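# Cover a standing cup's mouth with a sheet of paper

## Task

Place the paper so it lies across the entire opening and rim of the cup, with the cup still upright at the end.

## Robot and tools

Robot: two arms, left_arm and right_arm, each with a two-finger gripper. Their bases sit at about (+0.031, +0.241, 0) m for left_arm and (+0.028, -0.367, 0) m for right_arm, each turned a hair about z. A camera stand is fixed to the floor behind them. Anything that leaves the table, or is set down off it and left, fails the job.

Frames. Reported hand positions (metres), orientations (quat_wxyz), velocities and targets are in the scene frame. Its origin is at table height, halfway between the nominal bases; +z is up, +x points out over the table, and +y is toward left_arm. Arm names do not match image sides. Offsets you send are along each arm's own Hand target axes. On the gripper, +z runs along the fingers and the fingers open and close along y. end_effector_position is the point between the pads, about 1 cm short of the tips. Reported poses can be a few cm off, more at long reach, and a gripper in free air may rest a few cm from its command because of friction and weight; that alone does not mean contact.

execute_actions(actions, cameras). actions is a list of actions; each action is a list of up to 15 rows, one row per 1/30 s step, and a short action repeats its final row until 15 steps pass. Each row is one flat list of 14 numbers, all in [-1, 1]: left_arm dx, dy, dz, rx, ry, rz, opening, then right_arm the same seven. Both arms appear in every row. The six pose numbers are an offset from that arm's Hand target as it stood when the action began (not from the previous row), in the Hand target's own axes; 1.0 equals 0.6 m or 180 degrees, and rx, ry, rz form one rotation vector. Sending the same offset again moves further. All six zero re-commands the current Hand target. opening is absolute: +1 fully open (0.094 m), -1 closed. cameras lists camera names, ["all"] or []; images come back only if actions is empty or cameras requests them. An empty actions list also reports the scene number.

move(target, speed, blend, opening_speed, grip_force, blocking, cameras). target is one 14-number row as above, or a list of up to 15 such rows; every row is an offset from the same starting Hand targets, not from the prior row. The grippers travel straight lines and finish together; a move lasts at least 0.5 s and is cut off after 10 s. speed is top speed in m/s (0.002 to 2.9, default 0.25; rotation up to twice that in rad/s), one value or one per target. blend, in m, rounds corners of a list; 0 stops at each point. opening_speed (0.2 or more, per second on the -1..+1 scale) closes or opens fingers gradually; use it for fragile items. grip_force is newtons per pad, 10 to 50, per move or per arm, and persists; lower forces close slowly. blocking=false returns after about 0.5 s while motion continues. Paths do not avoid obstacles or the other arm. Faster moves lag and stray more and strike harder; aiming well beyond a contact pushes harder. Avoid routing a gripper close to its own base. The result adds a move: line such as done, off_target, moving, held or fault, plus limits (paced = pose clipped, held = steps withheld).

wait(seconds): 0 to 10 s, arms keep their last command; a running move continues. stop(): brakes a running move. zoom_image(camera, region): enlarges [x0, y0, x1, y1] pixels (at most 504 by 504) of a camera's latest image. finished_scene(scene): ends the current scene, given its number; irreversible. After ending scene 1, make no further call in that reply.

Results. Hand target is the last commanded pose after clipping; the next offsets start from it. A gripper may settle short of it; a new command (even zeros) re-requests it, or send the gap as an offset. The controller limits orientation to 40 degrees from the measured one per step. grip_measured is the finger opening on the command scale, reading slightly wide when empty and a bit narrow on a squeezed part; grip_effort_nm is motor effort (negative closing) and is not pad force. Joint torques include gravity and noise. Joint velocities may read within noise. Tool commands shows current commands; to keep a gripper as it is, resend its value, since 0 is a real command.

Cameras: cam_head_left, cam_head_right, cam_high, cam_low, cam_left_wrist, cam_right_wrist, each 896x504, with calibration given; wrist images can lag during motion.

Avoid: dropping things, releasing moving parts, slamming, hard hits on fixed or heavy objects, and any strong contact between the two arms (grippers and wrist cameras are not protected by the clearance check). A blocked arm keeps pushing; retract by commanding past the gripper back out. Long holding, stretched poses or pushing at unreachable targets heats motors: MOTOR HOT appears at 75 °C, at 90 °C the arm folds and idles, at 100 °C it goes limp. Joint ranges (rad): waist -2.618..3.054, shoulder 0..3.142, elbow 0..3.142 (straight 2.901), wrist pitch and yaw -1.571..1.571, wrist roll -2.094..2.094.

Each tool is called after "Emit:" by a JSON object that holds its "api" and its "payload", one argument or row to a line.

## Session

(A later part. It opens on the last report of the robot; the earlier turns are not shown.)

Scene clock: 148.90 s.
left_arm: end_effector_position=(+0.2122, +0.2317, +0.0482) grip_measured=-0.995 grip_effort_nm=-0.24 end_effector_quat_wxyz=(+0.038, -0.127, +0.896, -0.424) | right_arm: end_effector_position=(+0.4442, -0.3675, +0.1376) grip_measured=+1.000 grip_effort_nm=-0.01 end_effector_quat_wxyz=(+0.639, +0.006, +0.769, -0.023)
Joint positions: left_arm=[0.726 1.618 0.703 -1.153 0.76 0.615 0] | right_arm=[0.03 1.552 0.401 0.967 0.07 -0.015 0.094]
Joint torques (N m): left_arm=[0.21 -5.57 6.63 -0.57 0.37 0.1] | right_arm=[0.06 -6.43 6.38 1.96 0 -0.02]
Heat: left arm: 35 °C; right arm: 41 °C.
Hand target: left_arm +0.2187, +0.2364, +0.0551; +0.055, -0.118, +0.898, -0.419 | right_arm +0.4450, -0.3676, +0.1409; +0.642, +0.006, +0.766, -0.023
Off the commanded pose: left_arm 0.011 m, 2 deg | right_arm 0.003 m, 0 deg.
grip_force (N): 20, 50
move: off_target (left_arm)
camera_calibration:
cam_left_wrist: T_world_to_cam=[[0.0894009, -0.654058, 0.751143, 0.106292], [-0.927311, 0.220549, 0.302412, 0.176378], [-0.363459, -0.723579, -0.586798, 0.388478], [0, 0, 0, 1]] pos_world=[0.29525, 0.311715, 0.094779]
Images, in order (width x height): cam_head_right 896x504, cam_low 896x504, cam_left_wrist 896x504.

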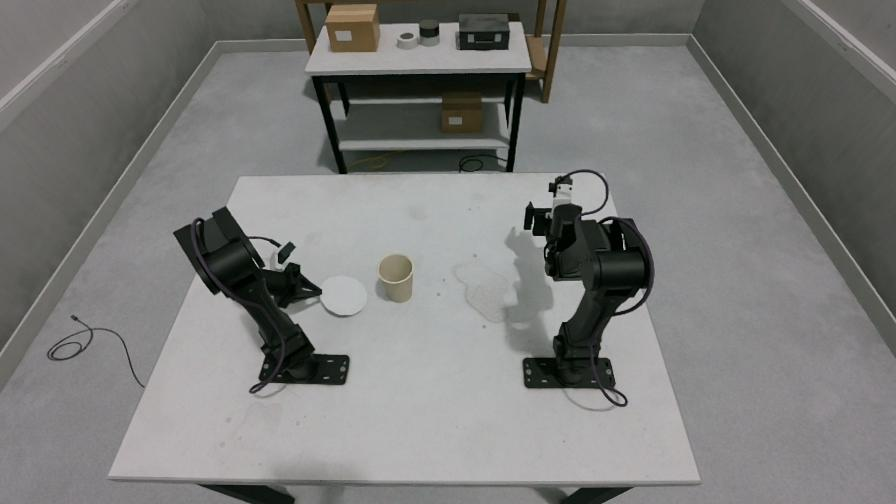

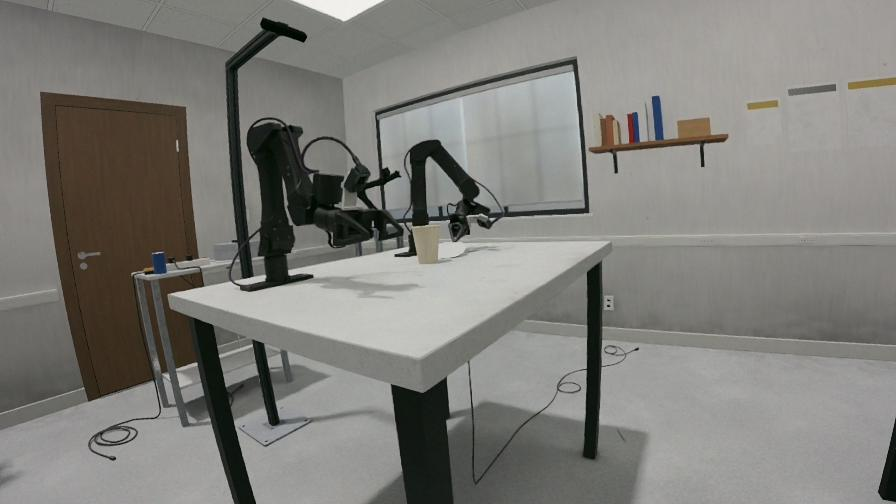

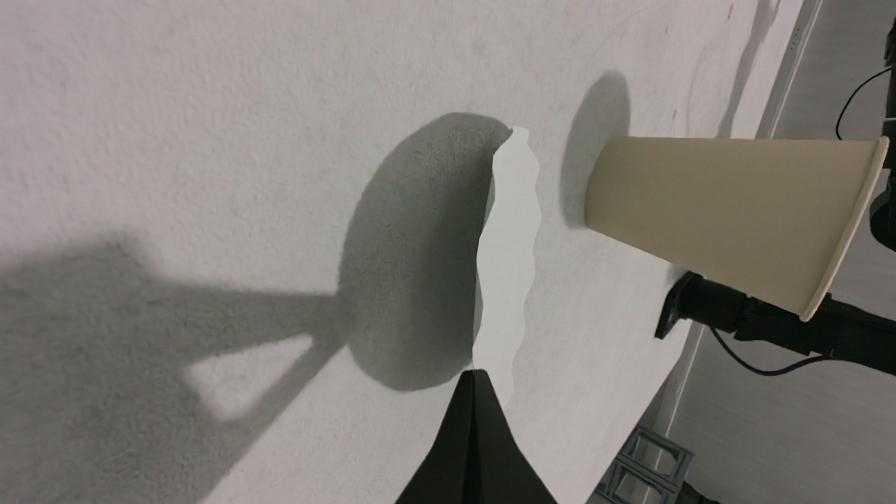

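Emit:
{"api": "move", "payload": {
  "target": [
    [0.0082, -0.2248, -0.1208, 0, 0, 0, -1, 0, 0, 0, 0, 0, 0, 1],
    [0.0267, -0.3027, -0.0462, 0.0556, 0, 0, -1, 0, 0, 0, 0, 0, 0, 1],
    [0.0413, -0.3008, 0.0607, 0.1944, -0.0104, -0.0043, -1, 0, 0, 0, 0, 0, 0, 1]
  ],
  "speed": 0.12,
  "blend": 0.02,
  "cameras": ["cam_left_wrist", "cam_head_right", "cam_head_left", "cam_low"]
}}

Emit:
{"api": "zoom_image", "payload": {
  "camera": "cam_low",
  "region": [380, 180, 480, 270]
}}

Emit:
{"api": "zoom_image", "payload": {
  "camera": "cam_head_left",
  "region": [320, 220, 460, 320]
}}

Emit:
{"api": "zoom_image", "payload": {
  "camera": "cam_head_right",
  "region": [320, 220, 460, 320]
}}

Scene clock: 188.47 s.
left_arm: end_effector_position=(+0.2353, +0.0932, +0.1715) grip_measured=-0.995 grip_effort_nm=-0.24 end_effector_quat_wxyz=(+0.090, -0.119, +0.731, -0.665) | right_arm: end_effector_position=(+0.4442, -0.3675, +0.1376) grip_measured=+1.000 grip_effort_nm=0.00 end_effector_quat_wxyz=(+0.639, +0.006, +0.769, -0.023)
Joint positions: left_arm=[0.18 0.949 0.281 0.073 1.394 -1.01 0] | right_arm=[0.03 1.552 0.401 0.967 0.07 -0.015 0.094]
Joint torques (N m): left_arm=[-0.73 -1.96 5.22 1.75 0.27 0.03] | right_arm=[0.06 -6.43 6.37 1.95 0 -0.02]
Heat: left arm: 36 °C; right arm: 42 °C.
Hand target: left_arm +0.2320, +0.0911, +0.1700; +0.099, -0.109, +0.729, -0.668 | right_arm +0.4450, -0.3676, +0.1409; +0.642, +0.006, +0.766, -0.023
Off the commanded pose: left_arm 0.004 m, 2 deg | right_arm 0.003 m, 0 deg.
grip_force (N): 20, 50
move: done
camera_calibration:
cam_left_wrist: T_world_to_cam=[[-0.0470733, -0.146031, 0.988159, -0.134853], [-0.967392, 0.253137, -0.00867524, 0.250762], [-0.248873, -0.956346, -0.153185, 0.289305], [0, 0, 0, 1]] pos_world=[0.308237, 0.193506, 0.179749]
Images, in order (width x height): cam_head_left 896x504, cam_head_right 896x504, cam_low 896x504, cam_left_wrist 896x504.

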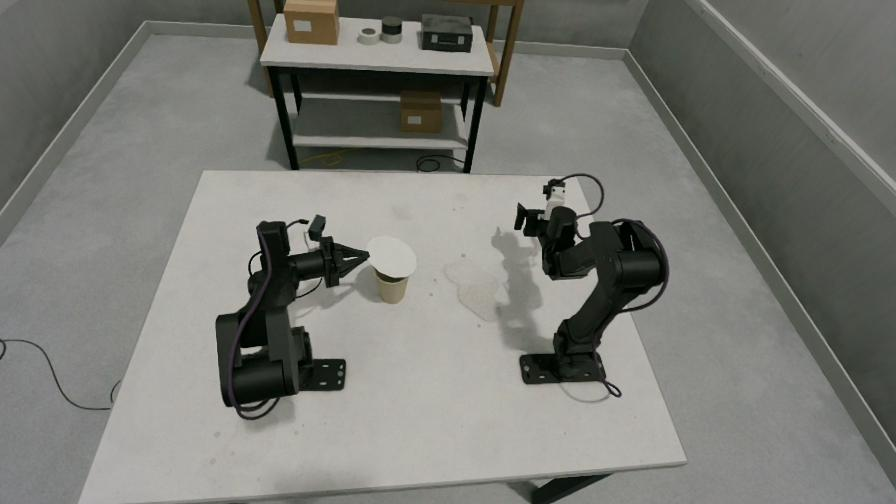

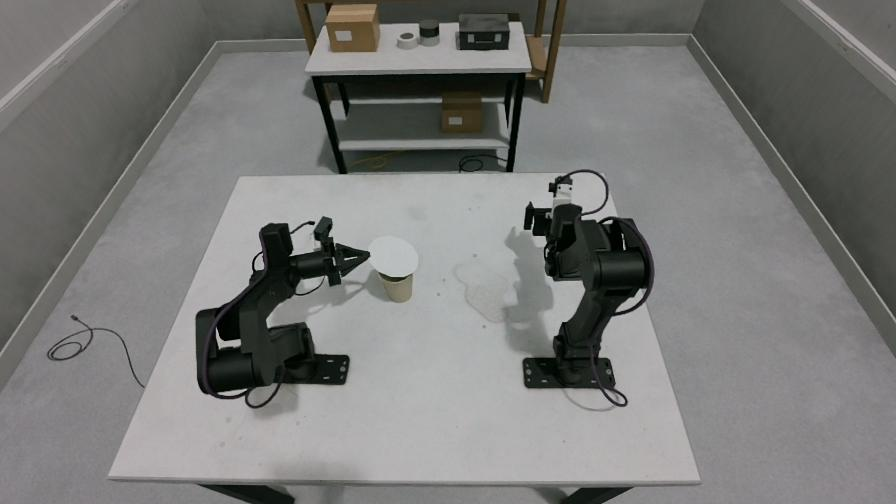

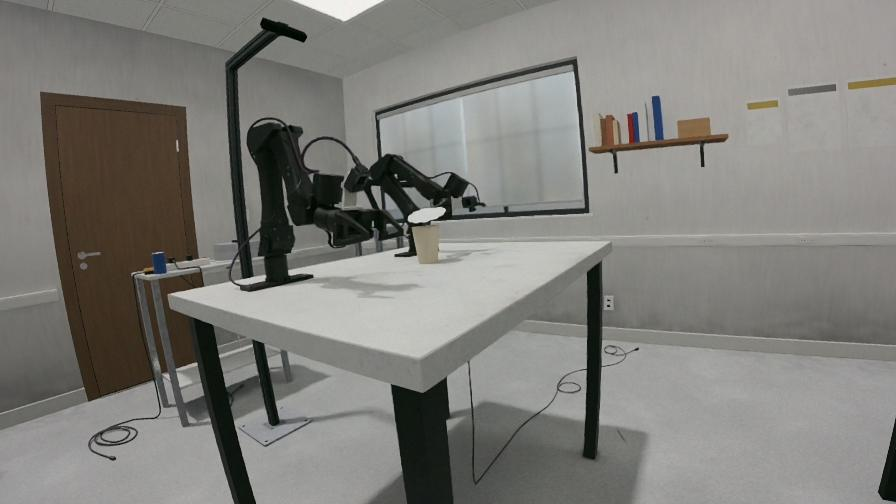

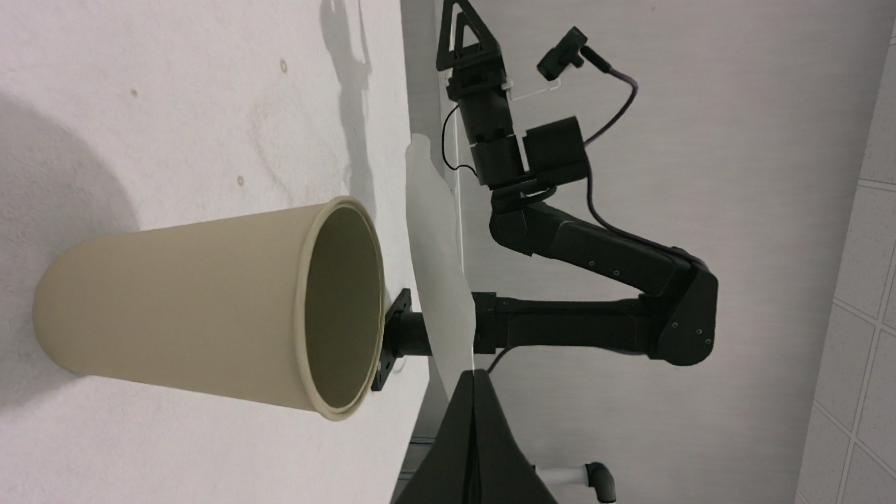

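Scaled by 5.040 from the camera's 896x504 image, which has a finer 1280x720 frame.

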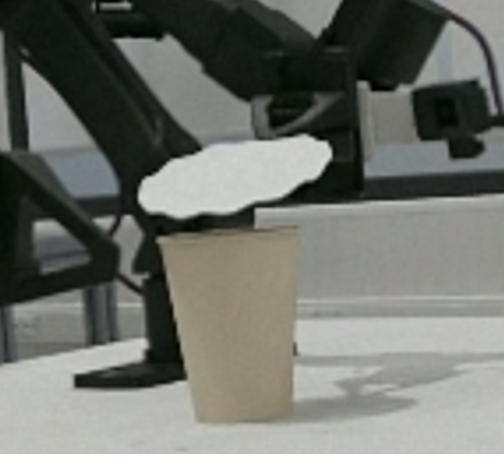

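Scaled by 3.600 from the camera's 896x504 image, which has a finer 1280x720 frame.

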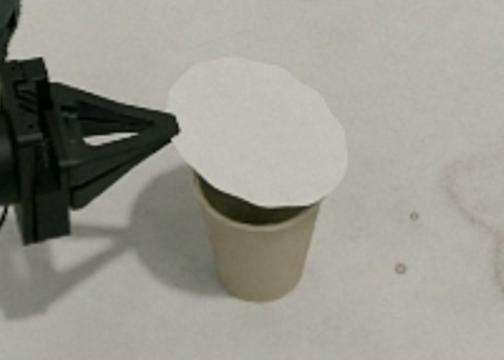

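Scaled by 3.600 from the camera's 896x504 image, which has a finer 1280x720 frame.

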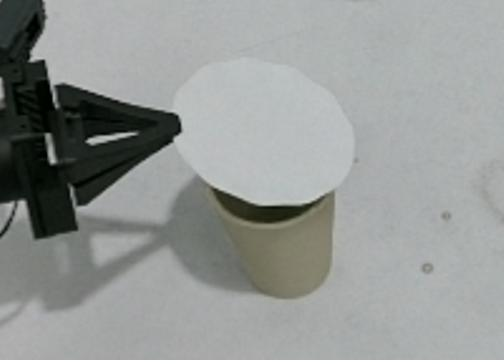

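Emit:
{"api": "move", "payload": {
  "target": [0.0110, 0.0461, 0.0087, 0.0444, 0.0111, 0.0002, -1, 0, 0, 0, 0, 0, 0, 1],
  "speed": 0.06,
  "cameras": ["cam_left_wrist", "cam_head_right", "cam_head_left", "cam_low"]
}}

Emit:
{"api": "zoom_image", "payload": {
  "camera": "cam_low",
  "region": [390, 200, 470, 270]
}}

Emit:
{"api": "zoom_image", "payload": {
  "camera": "cam_head_left",
  "region": [330, 230, 450, 320]
}}

Emit:
{"api": "zoom_image", "payload": {
  "camera": "cam_head_right",
  "region": [330, 230, 450, 320]
}}

Scene clock: 232.40 s.
left_arm: end_effector_position=(+0.2312, +0.0889, +0.1434) grip_measured=-0.995 grip_effort_nm=-0.24 end_effector_quat_wxyz=(+0.086, -0.098, +0.709, -0.693) | right_arm: end_effector_position=(+0.4442, -0.3675, +0.1376) grip_measured=+1.000 grip_effort_nm=-0.01 end_effector_quat_wxyz=(+0.639, +0.006, +0.769, -0.023)
Joint positions: left_arm=[0.167 1.304 0.062 1.053 1.444 -1.397 0] | right_arm=[0.03 1.552 0.401 0.967 0.07 -0.015 0.094]
Joint torques (N m): left_arm=[-0.7 -1.51 3.3 1.83 0.15 0.03] | right_arm=[0.06 -6.43 6.37 1.95 0 -0.02]
Heat: left arm: 36 °C; right arm: 43 °C.
Hand target: left_arm +0.2264, +0.0865, +0.1420; +0.094, -0.090, +0.682, -0.719 | right_arm +0.4450, -0.3676, +0.1409; +0.642, +0.006, +0.766, -0.023
Off the commanded pose: left_arm 0.005 m, 4 deg | right_arm 0.003 m, 0 deg.
grip_force (N): 20, 50
move: off_target (left_arm)
camera_calibration:
cam_left_wrist: T_world_to_cam=[[-0.0840899, -0.0758946, 0.993564, -0.106324], [-0.9565, 0.285677, -0.0591312, 0.249466], [-0.279351, -0.955316, -0.0966157, 0.278664], [0, 0, 0, 1]] pos_world=[0.307518, 0.186876, 0.147315]
Images, in order (width x height): cam_head_left 896x504, cam_head_right 896x504, cam_low 896x504, cam_left_wrist 896x504.

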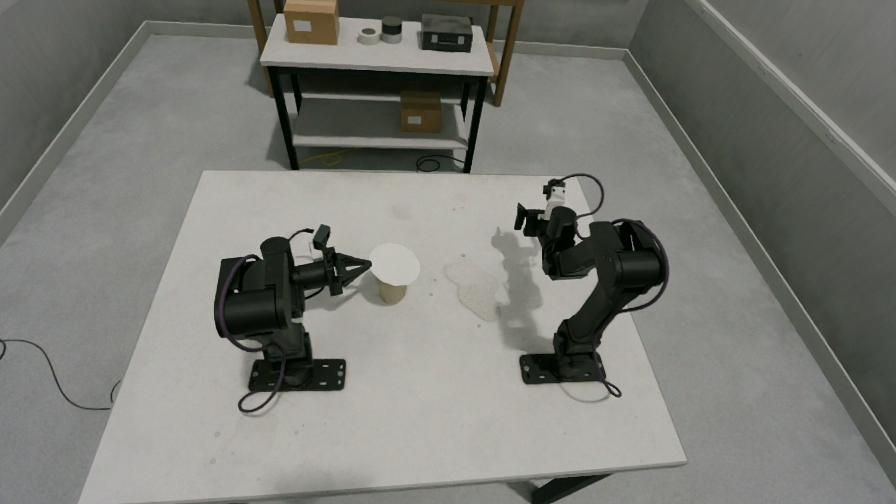

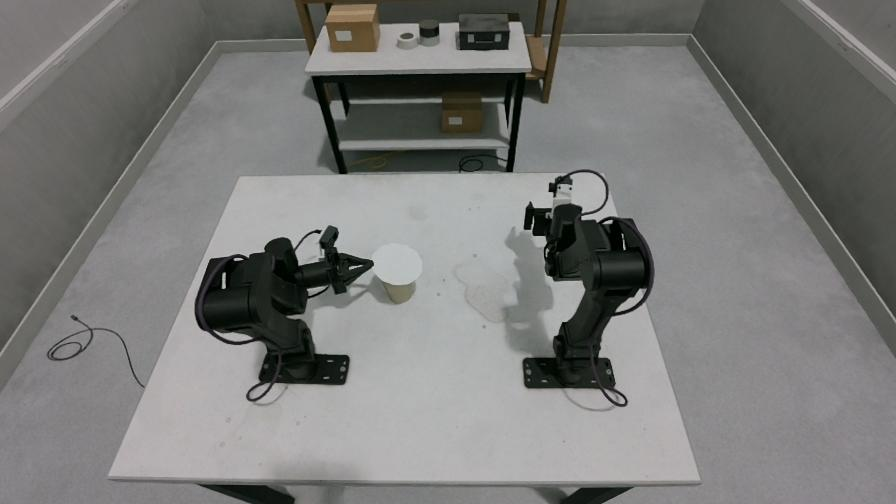

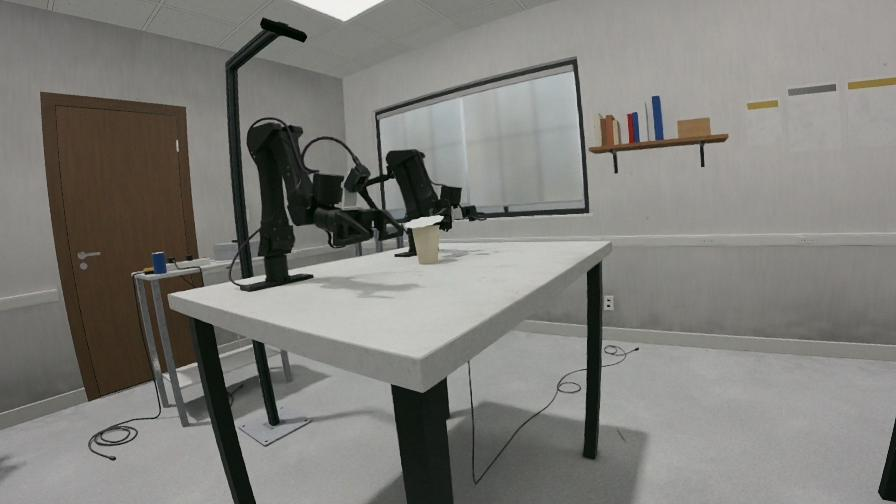

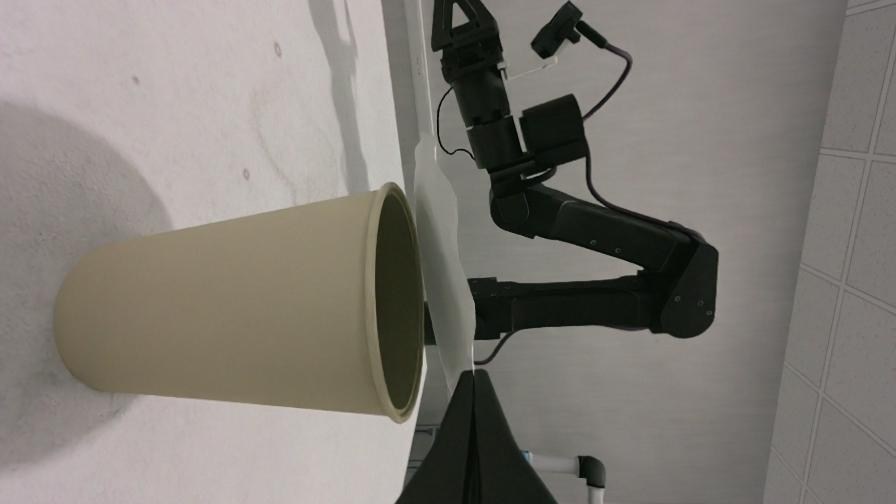

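Scaled by 6.300 from the camera's 896x504 image, which has a finer 1280x720 frame.

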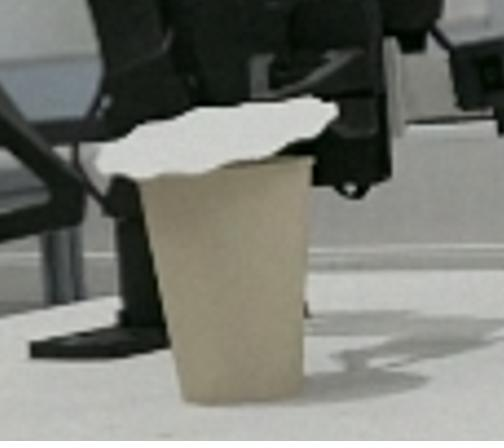

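Scaled by 4.200 from the camera's 896x504 image, which has a finer 1280x720 frame.

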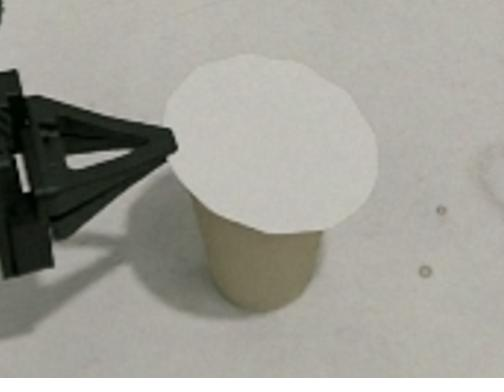

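Scaled by 4.200 from the camera's 896x504 image, which has a finer 1280x720 frame.

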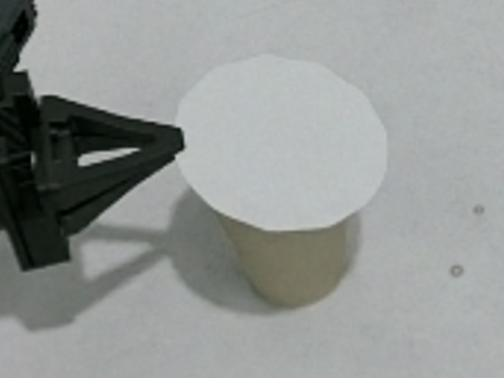

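Emit:
{"api": "move", "payload": {
  "target": [0, 0.0343, -0.0137, -0.0222, 0, 0, -1, 0, 0, 0, 0, 0, 0, 1],
  "speed": 0.03,
  "cameras": ["cam_left_wrist", "cam_head_right", "cam_head_left", "cam_low"]
}}

Emit:
{"api": "zoom_image", "payload": {
  "camera": "cam_low",
  "region": [390, 200, 470, 270]
}}

Emit:
{"api": "zoom_image", "payload": {
  "camera": "cam_head_left",
  "region": [330, 230, 450, 320]
}}

Emit:
{"api": "zoom_image", "payload": {
  "camera": "cam_head_right",
  "region": [330, 230, 450, 320]
}}

Scene clock: 256.17 s.
left_arm: end_effector_position=(+0.2288, +0.0929, +0.1217) grip_measured=-0.995 grip_effort_nm=-0.24 end_effector_quat_wxyz=(+0.086, -0.101, +0.711, -0.691) | right_arm: end_effector_position=(+0.4442, -0.3675, +0.1376) grip_measured=+1.000 grip_effort_nm=-0.01 end_effector_quat_wxyz=(+0.639, +0.006, +0.769, -0.023)
Joint positions: left_arm=[0.195 1.446 0.038 1.103 1.466 -1.285 0] | right_arm=[0.03 1.552 0.401 0.967 0.07 -0.015 0.094]
Joint torques (N m): left_arm=[0.58 -1.8 2.35 1.83 0.27 0.09] | right_arm=[0.05 -6.45 6.38 1.96 0 -0.02]
Heat: left arm: 35 °C; right arm: 43 °C.
Hand target: left_arm +0.2246, +0.0933, +0.1211; +0.091, -0.093, +0.707, -0.695 | right_arm +0.4450, -0.3676, +0.1409; +0.642, +0.006, +0.766, -0.023
Off the commanded pose: left_arm 0.004 m, 1 deg | right_arm 0.003 m, 0 deg.
grip_force (N): 20, 50
move: done
camera_calibration:
cam_left_wrist: T_world_to_cam=[[-0.0779485, -0.0824784, 0.99354, -0.0854701], [-0.957756, 0.282905, -0.0516558, 0.244436], [-0.276817, -0.955595, -0.101046, 0.279815], [0, 0, 0, 1]] pos_world=[0.304905, 0.191189, 0.125819]
Images, in order (width x height): cam_head_left 896x504, cam_head_right 896x504, cam_low 896x504, cam_left_wrist 896x504.

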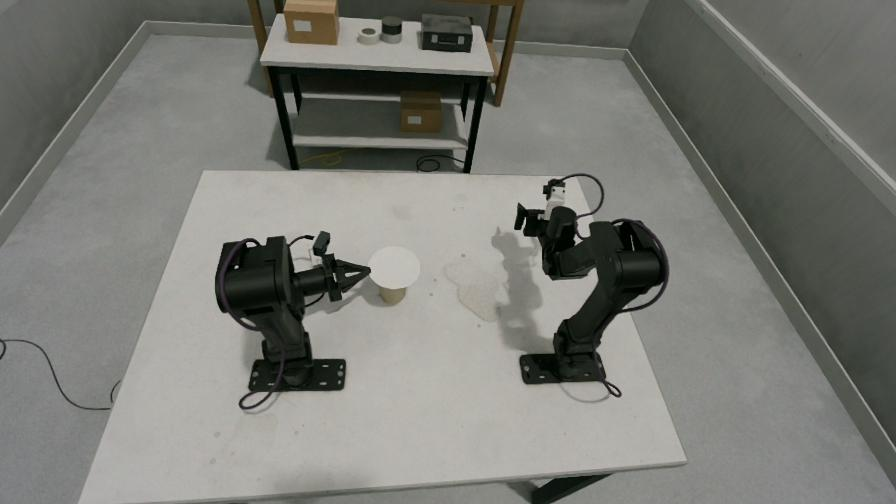

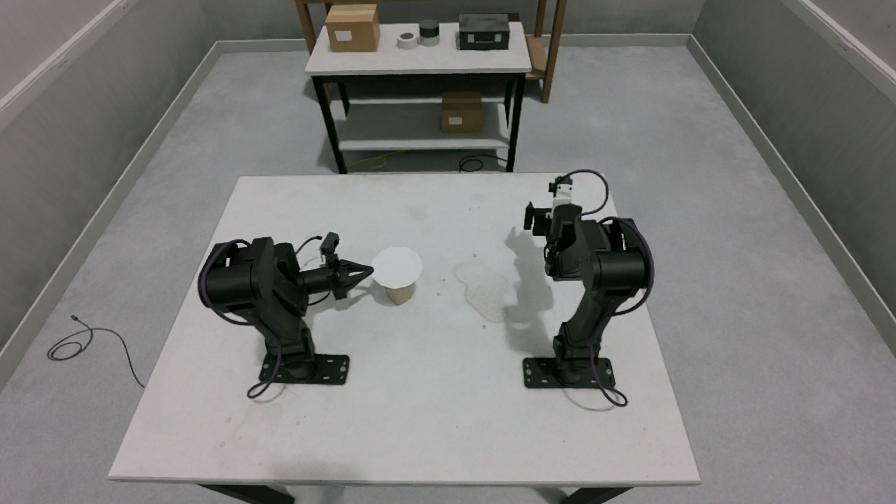

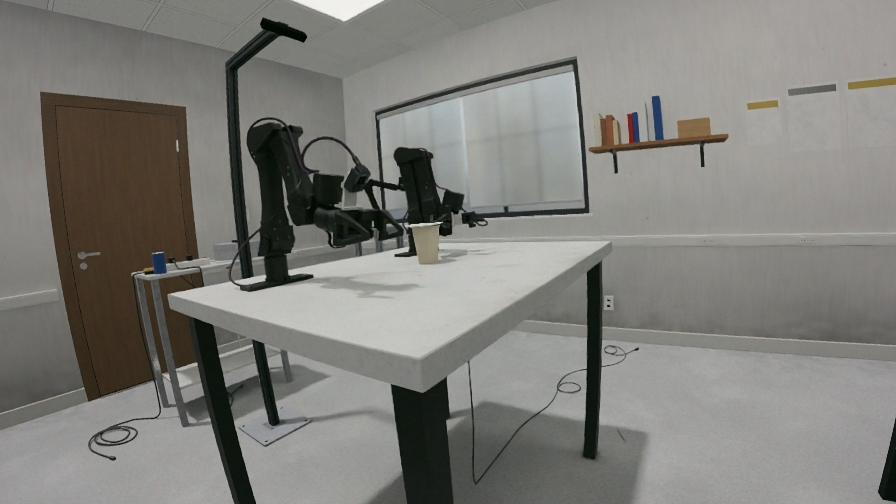

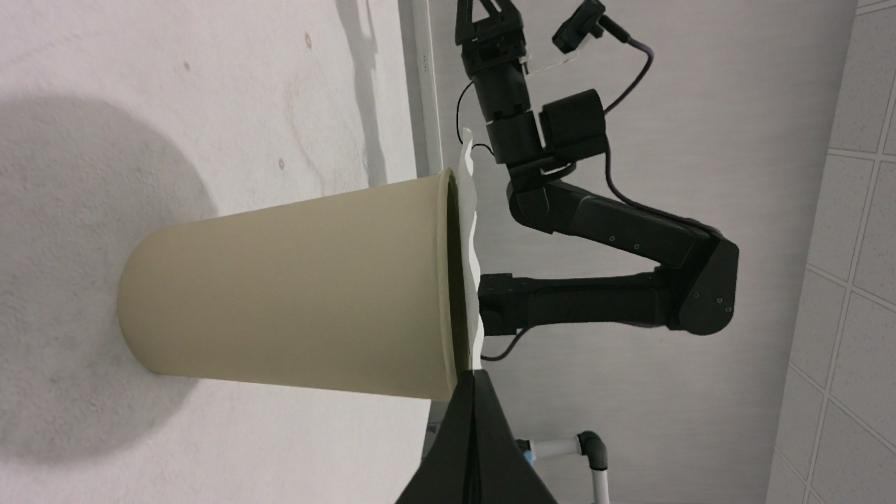

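Scaled by 6.300 from the camera's 896x504 image, which has a finer 1280x720 frame.

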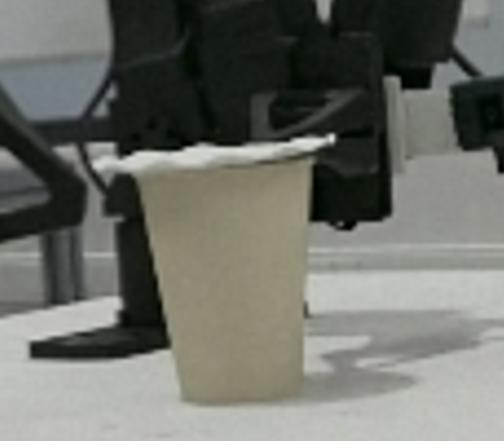

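Scaled by 4.200 from the camera's 896x504 image, which has a finer 1280x720 frame.

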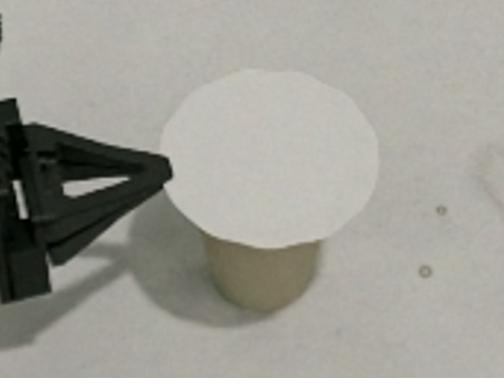

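Scaled by 4.200 from the camera's 896x504 image, which has a finer 1280x720 frame.

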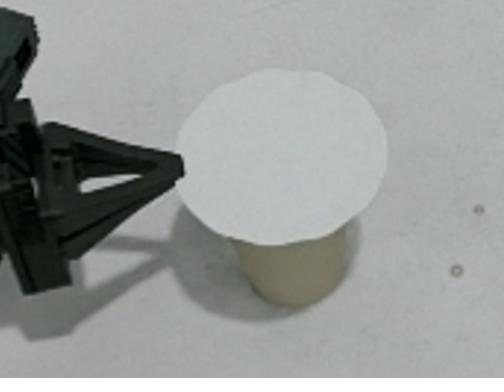

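Emit:
{"api": "move", "payload": {
  "target": [0, 0.0085, -0.0102, 0, 0, 0, -1, 0, 0, 0, 0, 0, 0, 1],
  "speed": 0.03,
  "cameras": ["cam_left_wrist", "cam_head_right", "cam_head_left", "cam_low"]
}}

Emit:
{"api": "zoom_image", "payload": {
  "camera": "cam_low",
  "region": [390, 200, 470, 270]
}}

Emit:
{"api": "zoom_image", "payload": {
  "camera": "cam_head_left",
  "region": [330, 230, 450, 320]
}}

Emit:
{"api": "zoom_image", "payload": {
  "camera": "cam_left_wrist",
  "region": [340, 120, 600, 440]
}}

Scene clock: 267.60 s.
left_arm: end_effector_position=(+0.2285, +0.0992, +0.1180) grip_measured=-0.995 grip_effort_nm=-0.24 end_effector_quat_wxyz=(+0.092, -0.097, +0.708, -0.693) | right_arm: end_effector_position=(+0.4442, -0.3675, +0.1376) grip_measured=+1.000 grip_effort_nm=-0.01 end_effector_quat_wxyz=(+0.639, +0.006, +0.769, -0.023)
Joint positions: left_arm=[0.236 1.486 0.038 1.103 1.504 -1.231 0] | right_arm=[0.03 1.552 0.401 0.967 0.07 -0.015 0.094]
Joint torques (N m): left_arm=[0.58 -1.95 1.85 1.62 0.3 0.14] | right_arm=[0.06 -6.43 6.38 1.96 0 -0.02]
Heat: left arm: 35 °C; right arm: 43 °C.
Hand target: left_arm +0.2230, +0.0993, +0.1161; +0.091, -0.093, +0.707, -0.695 | right_arm +0.4450, -0.3676, +0.1409; +0.642, +0.006, +0.766, -0.023
Off the commanded pose: left_arm 0.006 m, 1 deg | right_arm 0.003 m, 0 deg.
grip_force (N): 20, 50
move: done
camera_calibration:
cam_left_wrist: T_world_to_cam=[[-0.0923497, -0.0776239, 0.992696, -0.0783739], [-0.957776, 0.279542, -0.0672423, 0.244383], [-0.27228, -0.956991, -0.100162, 0.284302], [0, 0, 0, 1]] pos_world=[0.304237, 0.197676, 0.122711]
Images, in order (width x height): cam_head_left 896x504, cam_head_right 896x504, cam_low 896x504, cam_left_wrist 896x504.

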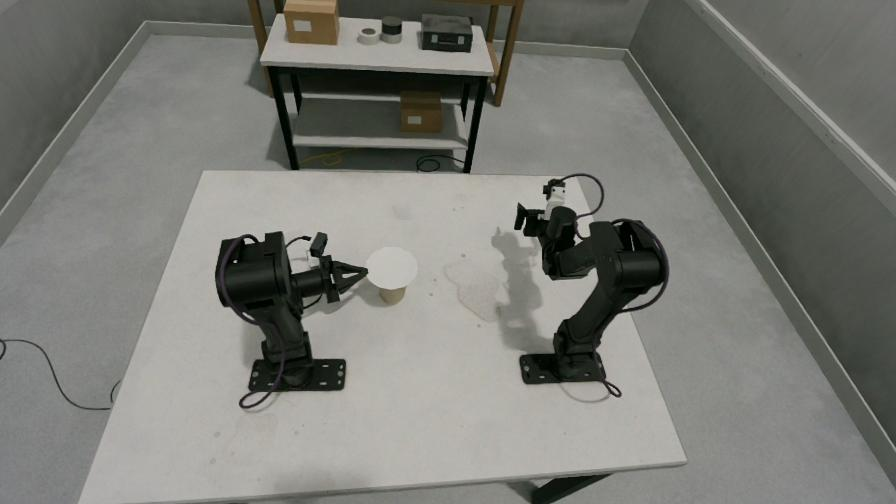

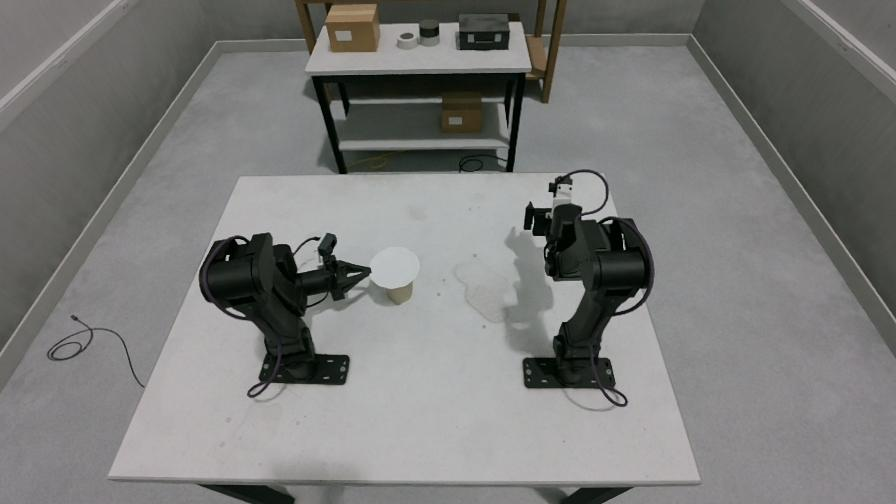

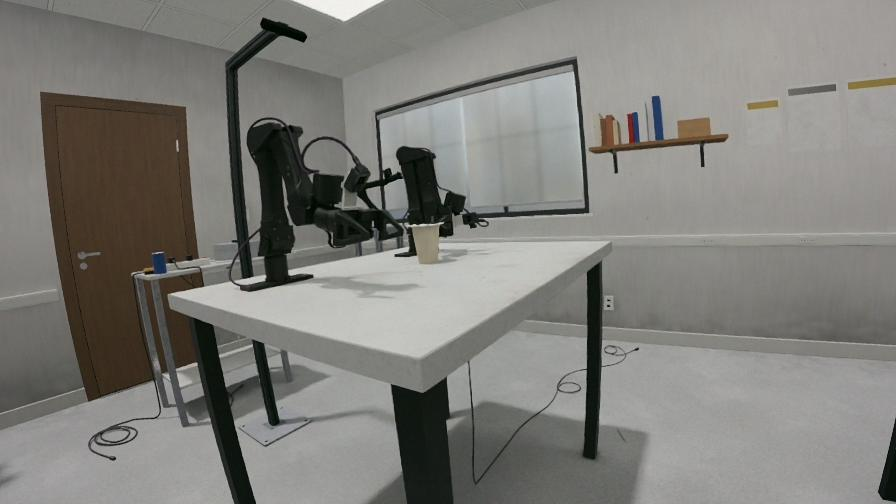

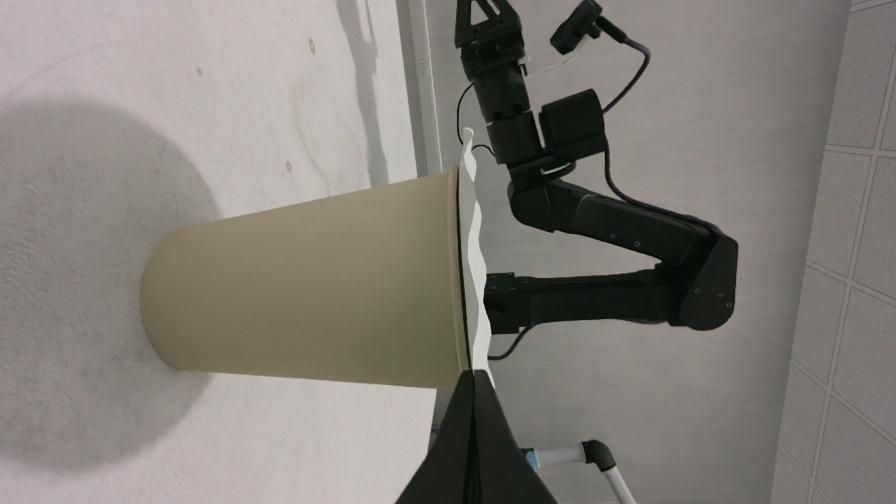

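Scaled by 6.300 from the camera's 896x504 image, which has a finer 1280x720 frame.

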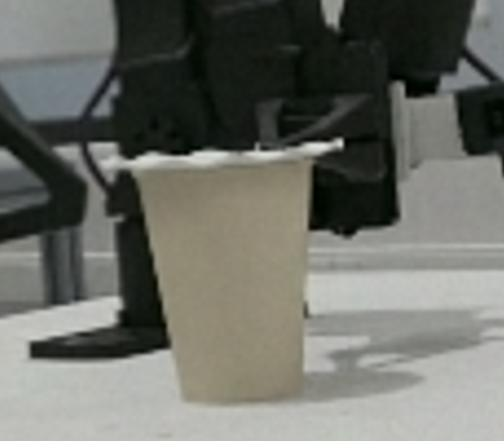

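Scaled by 4.200 from the camera's 896x504 image, which has a finer 1280x720 frame.

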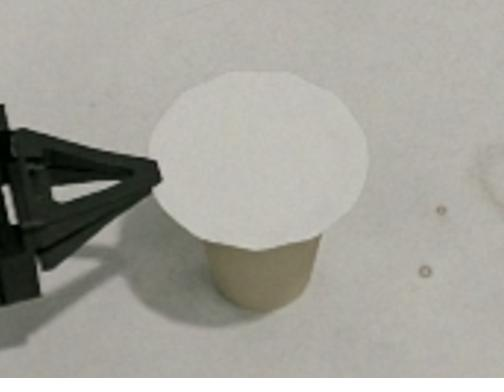

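Scaled by 1.575 from the camera's 896x504 image, which has a finer 1280x720 frame.

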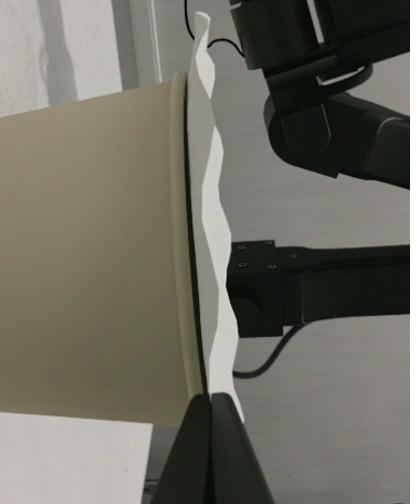

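Emit:
{"api": "move", "payload": {
  "target": [
    [0, 0, 0, 0, 0, 0, -0.64, 0, 0, 0, 0, 0, 0, 1],
    [0, 0, -0.055, 0, -0.05, 0, -0.64, 0, 0, 0, 0, 0, 0, 1]
  ],
  "speed": 0.06,
  "opening_speed": 0.25,
  "cameras": ["cam_left_wrist", "cam_head_right", "cam_head_left", "cam_low"]
}}

Emit:
{"api": "zoom_image", "payload": {
  "camera": "cam_low",
  "region": [390, 200, 470, 270]
}}

Emit:
{"api": "zoom_image", "payload": {
  "camera": "cam_head_left",
  "region": [330, 230, 450, 320]
}}

Emit:
{"api": "zoom_image", "payload": {
  "camera": "cam_head_right",
  "region": [330, 230, 450, 320]
}}

Scene clock: 286.03 s.
left_arm: end_effector_position=(+0.2237, +0.1293, +0.1160) grip_measured=-0.642 grip_effort_nm=0.14 end_effector_quat_wxyz=(+0.150, -0.155, +0.696, -0.684) | right_arm: end_effector_position=(+0.4442, -0.3675, +0.1376) grip_measured=+1.000 grip_effort_nm=0.00 end_effector_quat_wxyz=(+0.639, +0.006, +0.769, -0.023)
Joint positions: left_arm=[0.441 1.184 0.015 0.531 1.54 -0.936 0.017] | right_arm=[0.03 1.552 0.401 0.967 0.07 -0.015 0.094]
Joint torques (N m): left_arm=[0.62 -1.94 3.79 1.29 0.48 0.13] | right_arm=[0.05 -6.43 6.38 1.96 0 -0.02]
Heat: left arm: 34 °C; right arm: 43 °C.
Hand target: left_arm +0.2145, +0.1312, +0.1166; +0.146, -0.147, +0.698, -0.686 | right_arm +0.4450, -0.3676, +0.1409; +0.642, +0.006, +0.766, -0.023
Off the commanded pose: left_arm 0.009 m, 1 deg | right_arm 0.003 m, 0 deg.
joint sent to its limit (left arm) — joint 3 (elbow), lower limit, where the elbow is as bent as it goes; joint 5 (wrist yaw), upper limit. The joint targets are off in position, not in orientation.
grip_force (N): 20, 50
move: done
camera_calibration:
cam_left_wrist: T_world_to_cam=[[-0.0811618, -0.0885737, 0.992758, -0.075578], [-0.990742, 0.115921, -0.0706547, 0.26011], [-0.108823, -0.989301, -0.097162, 0.278919], [0, 0, 0, 1]] pos_world=[0.28192, 0.239089, 0.120509]
Images, in order (width x height): cam_head_left 896x504, cam_head_right 896x504, cam_low 896x504, cam_left_wrist 896x504.

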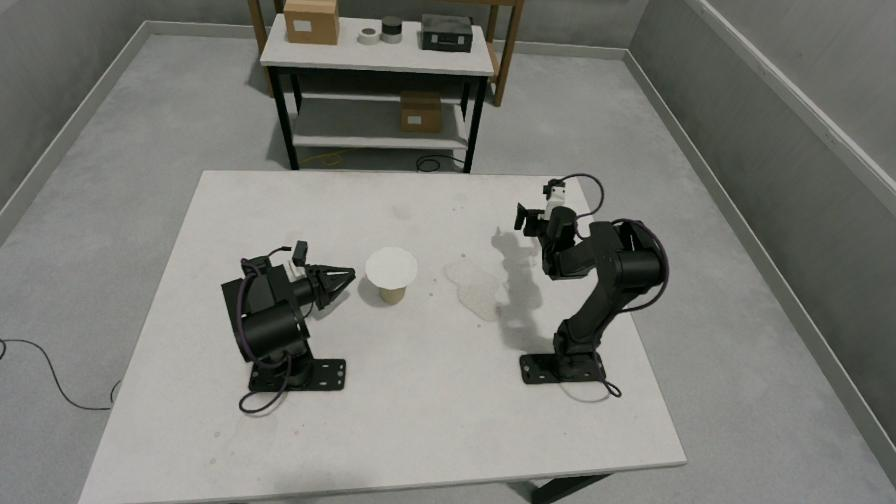

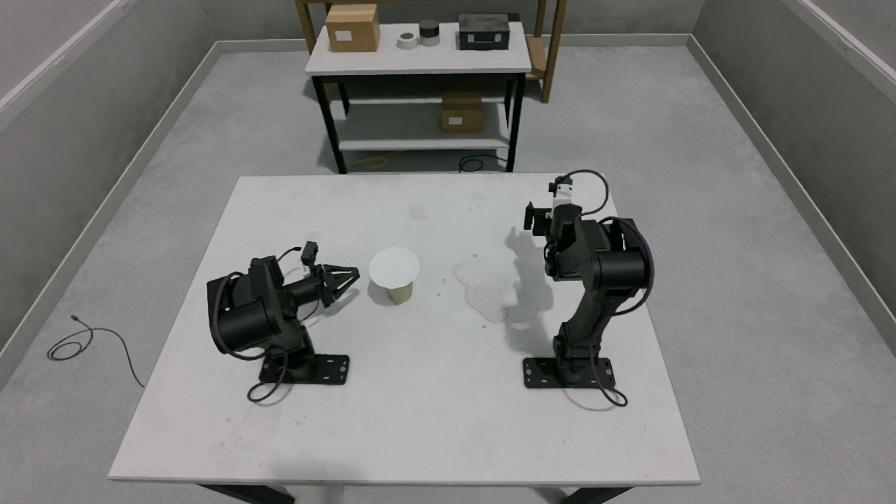

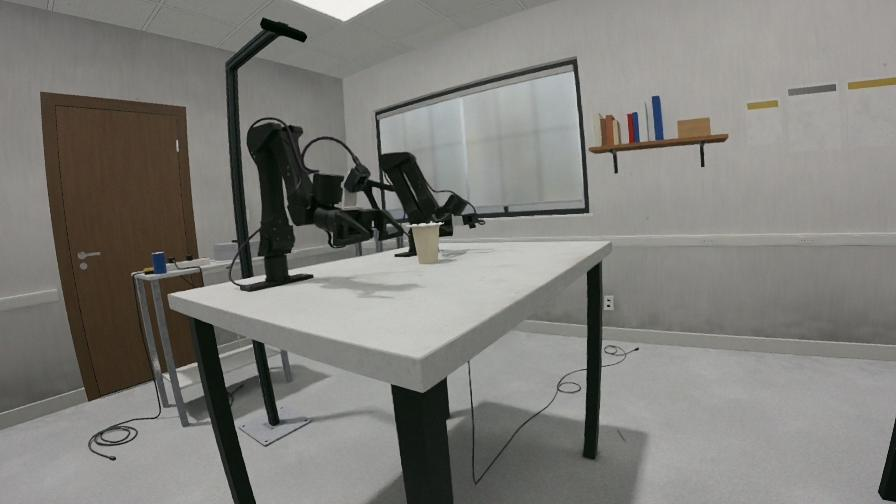

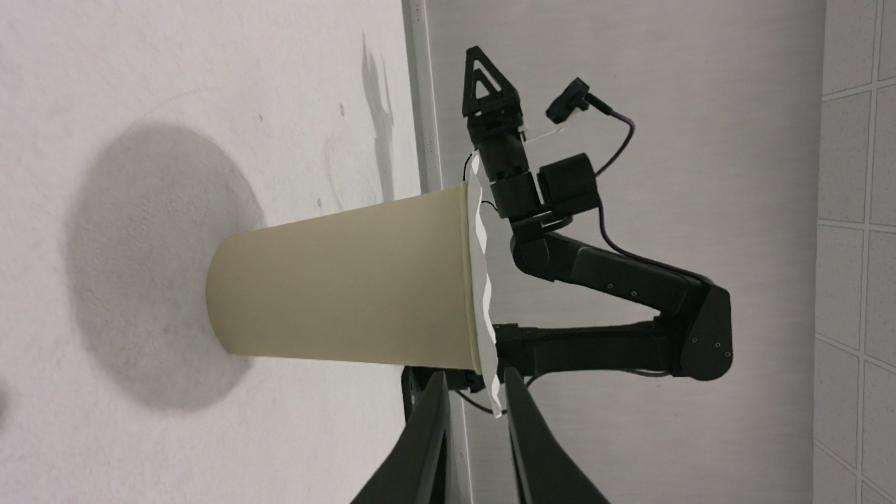

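Scaled by 6.300 from the camera's 896x504 image, which has a finer 1280x720 frame.

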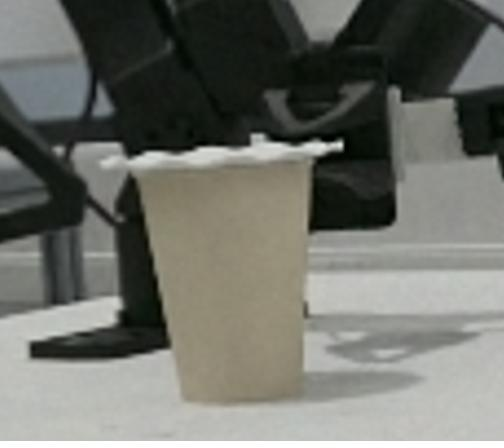

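Scaled by 4.200 from the camera's 896x504 image, which has a finer 1280x720 frame.

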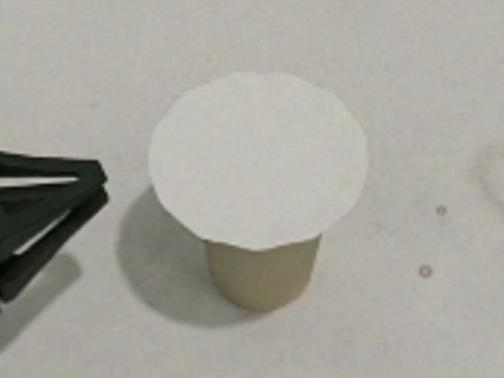

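Scaled by 4.200 from the camera's 896x504 image, which has a finer 1280x720 frame.

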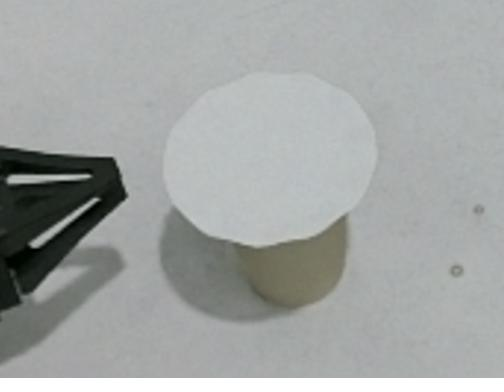

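Emit:
{"api": "finished_scene", "payload": {
  "scene": 2
}}

The scene is finished: the task was done.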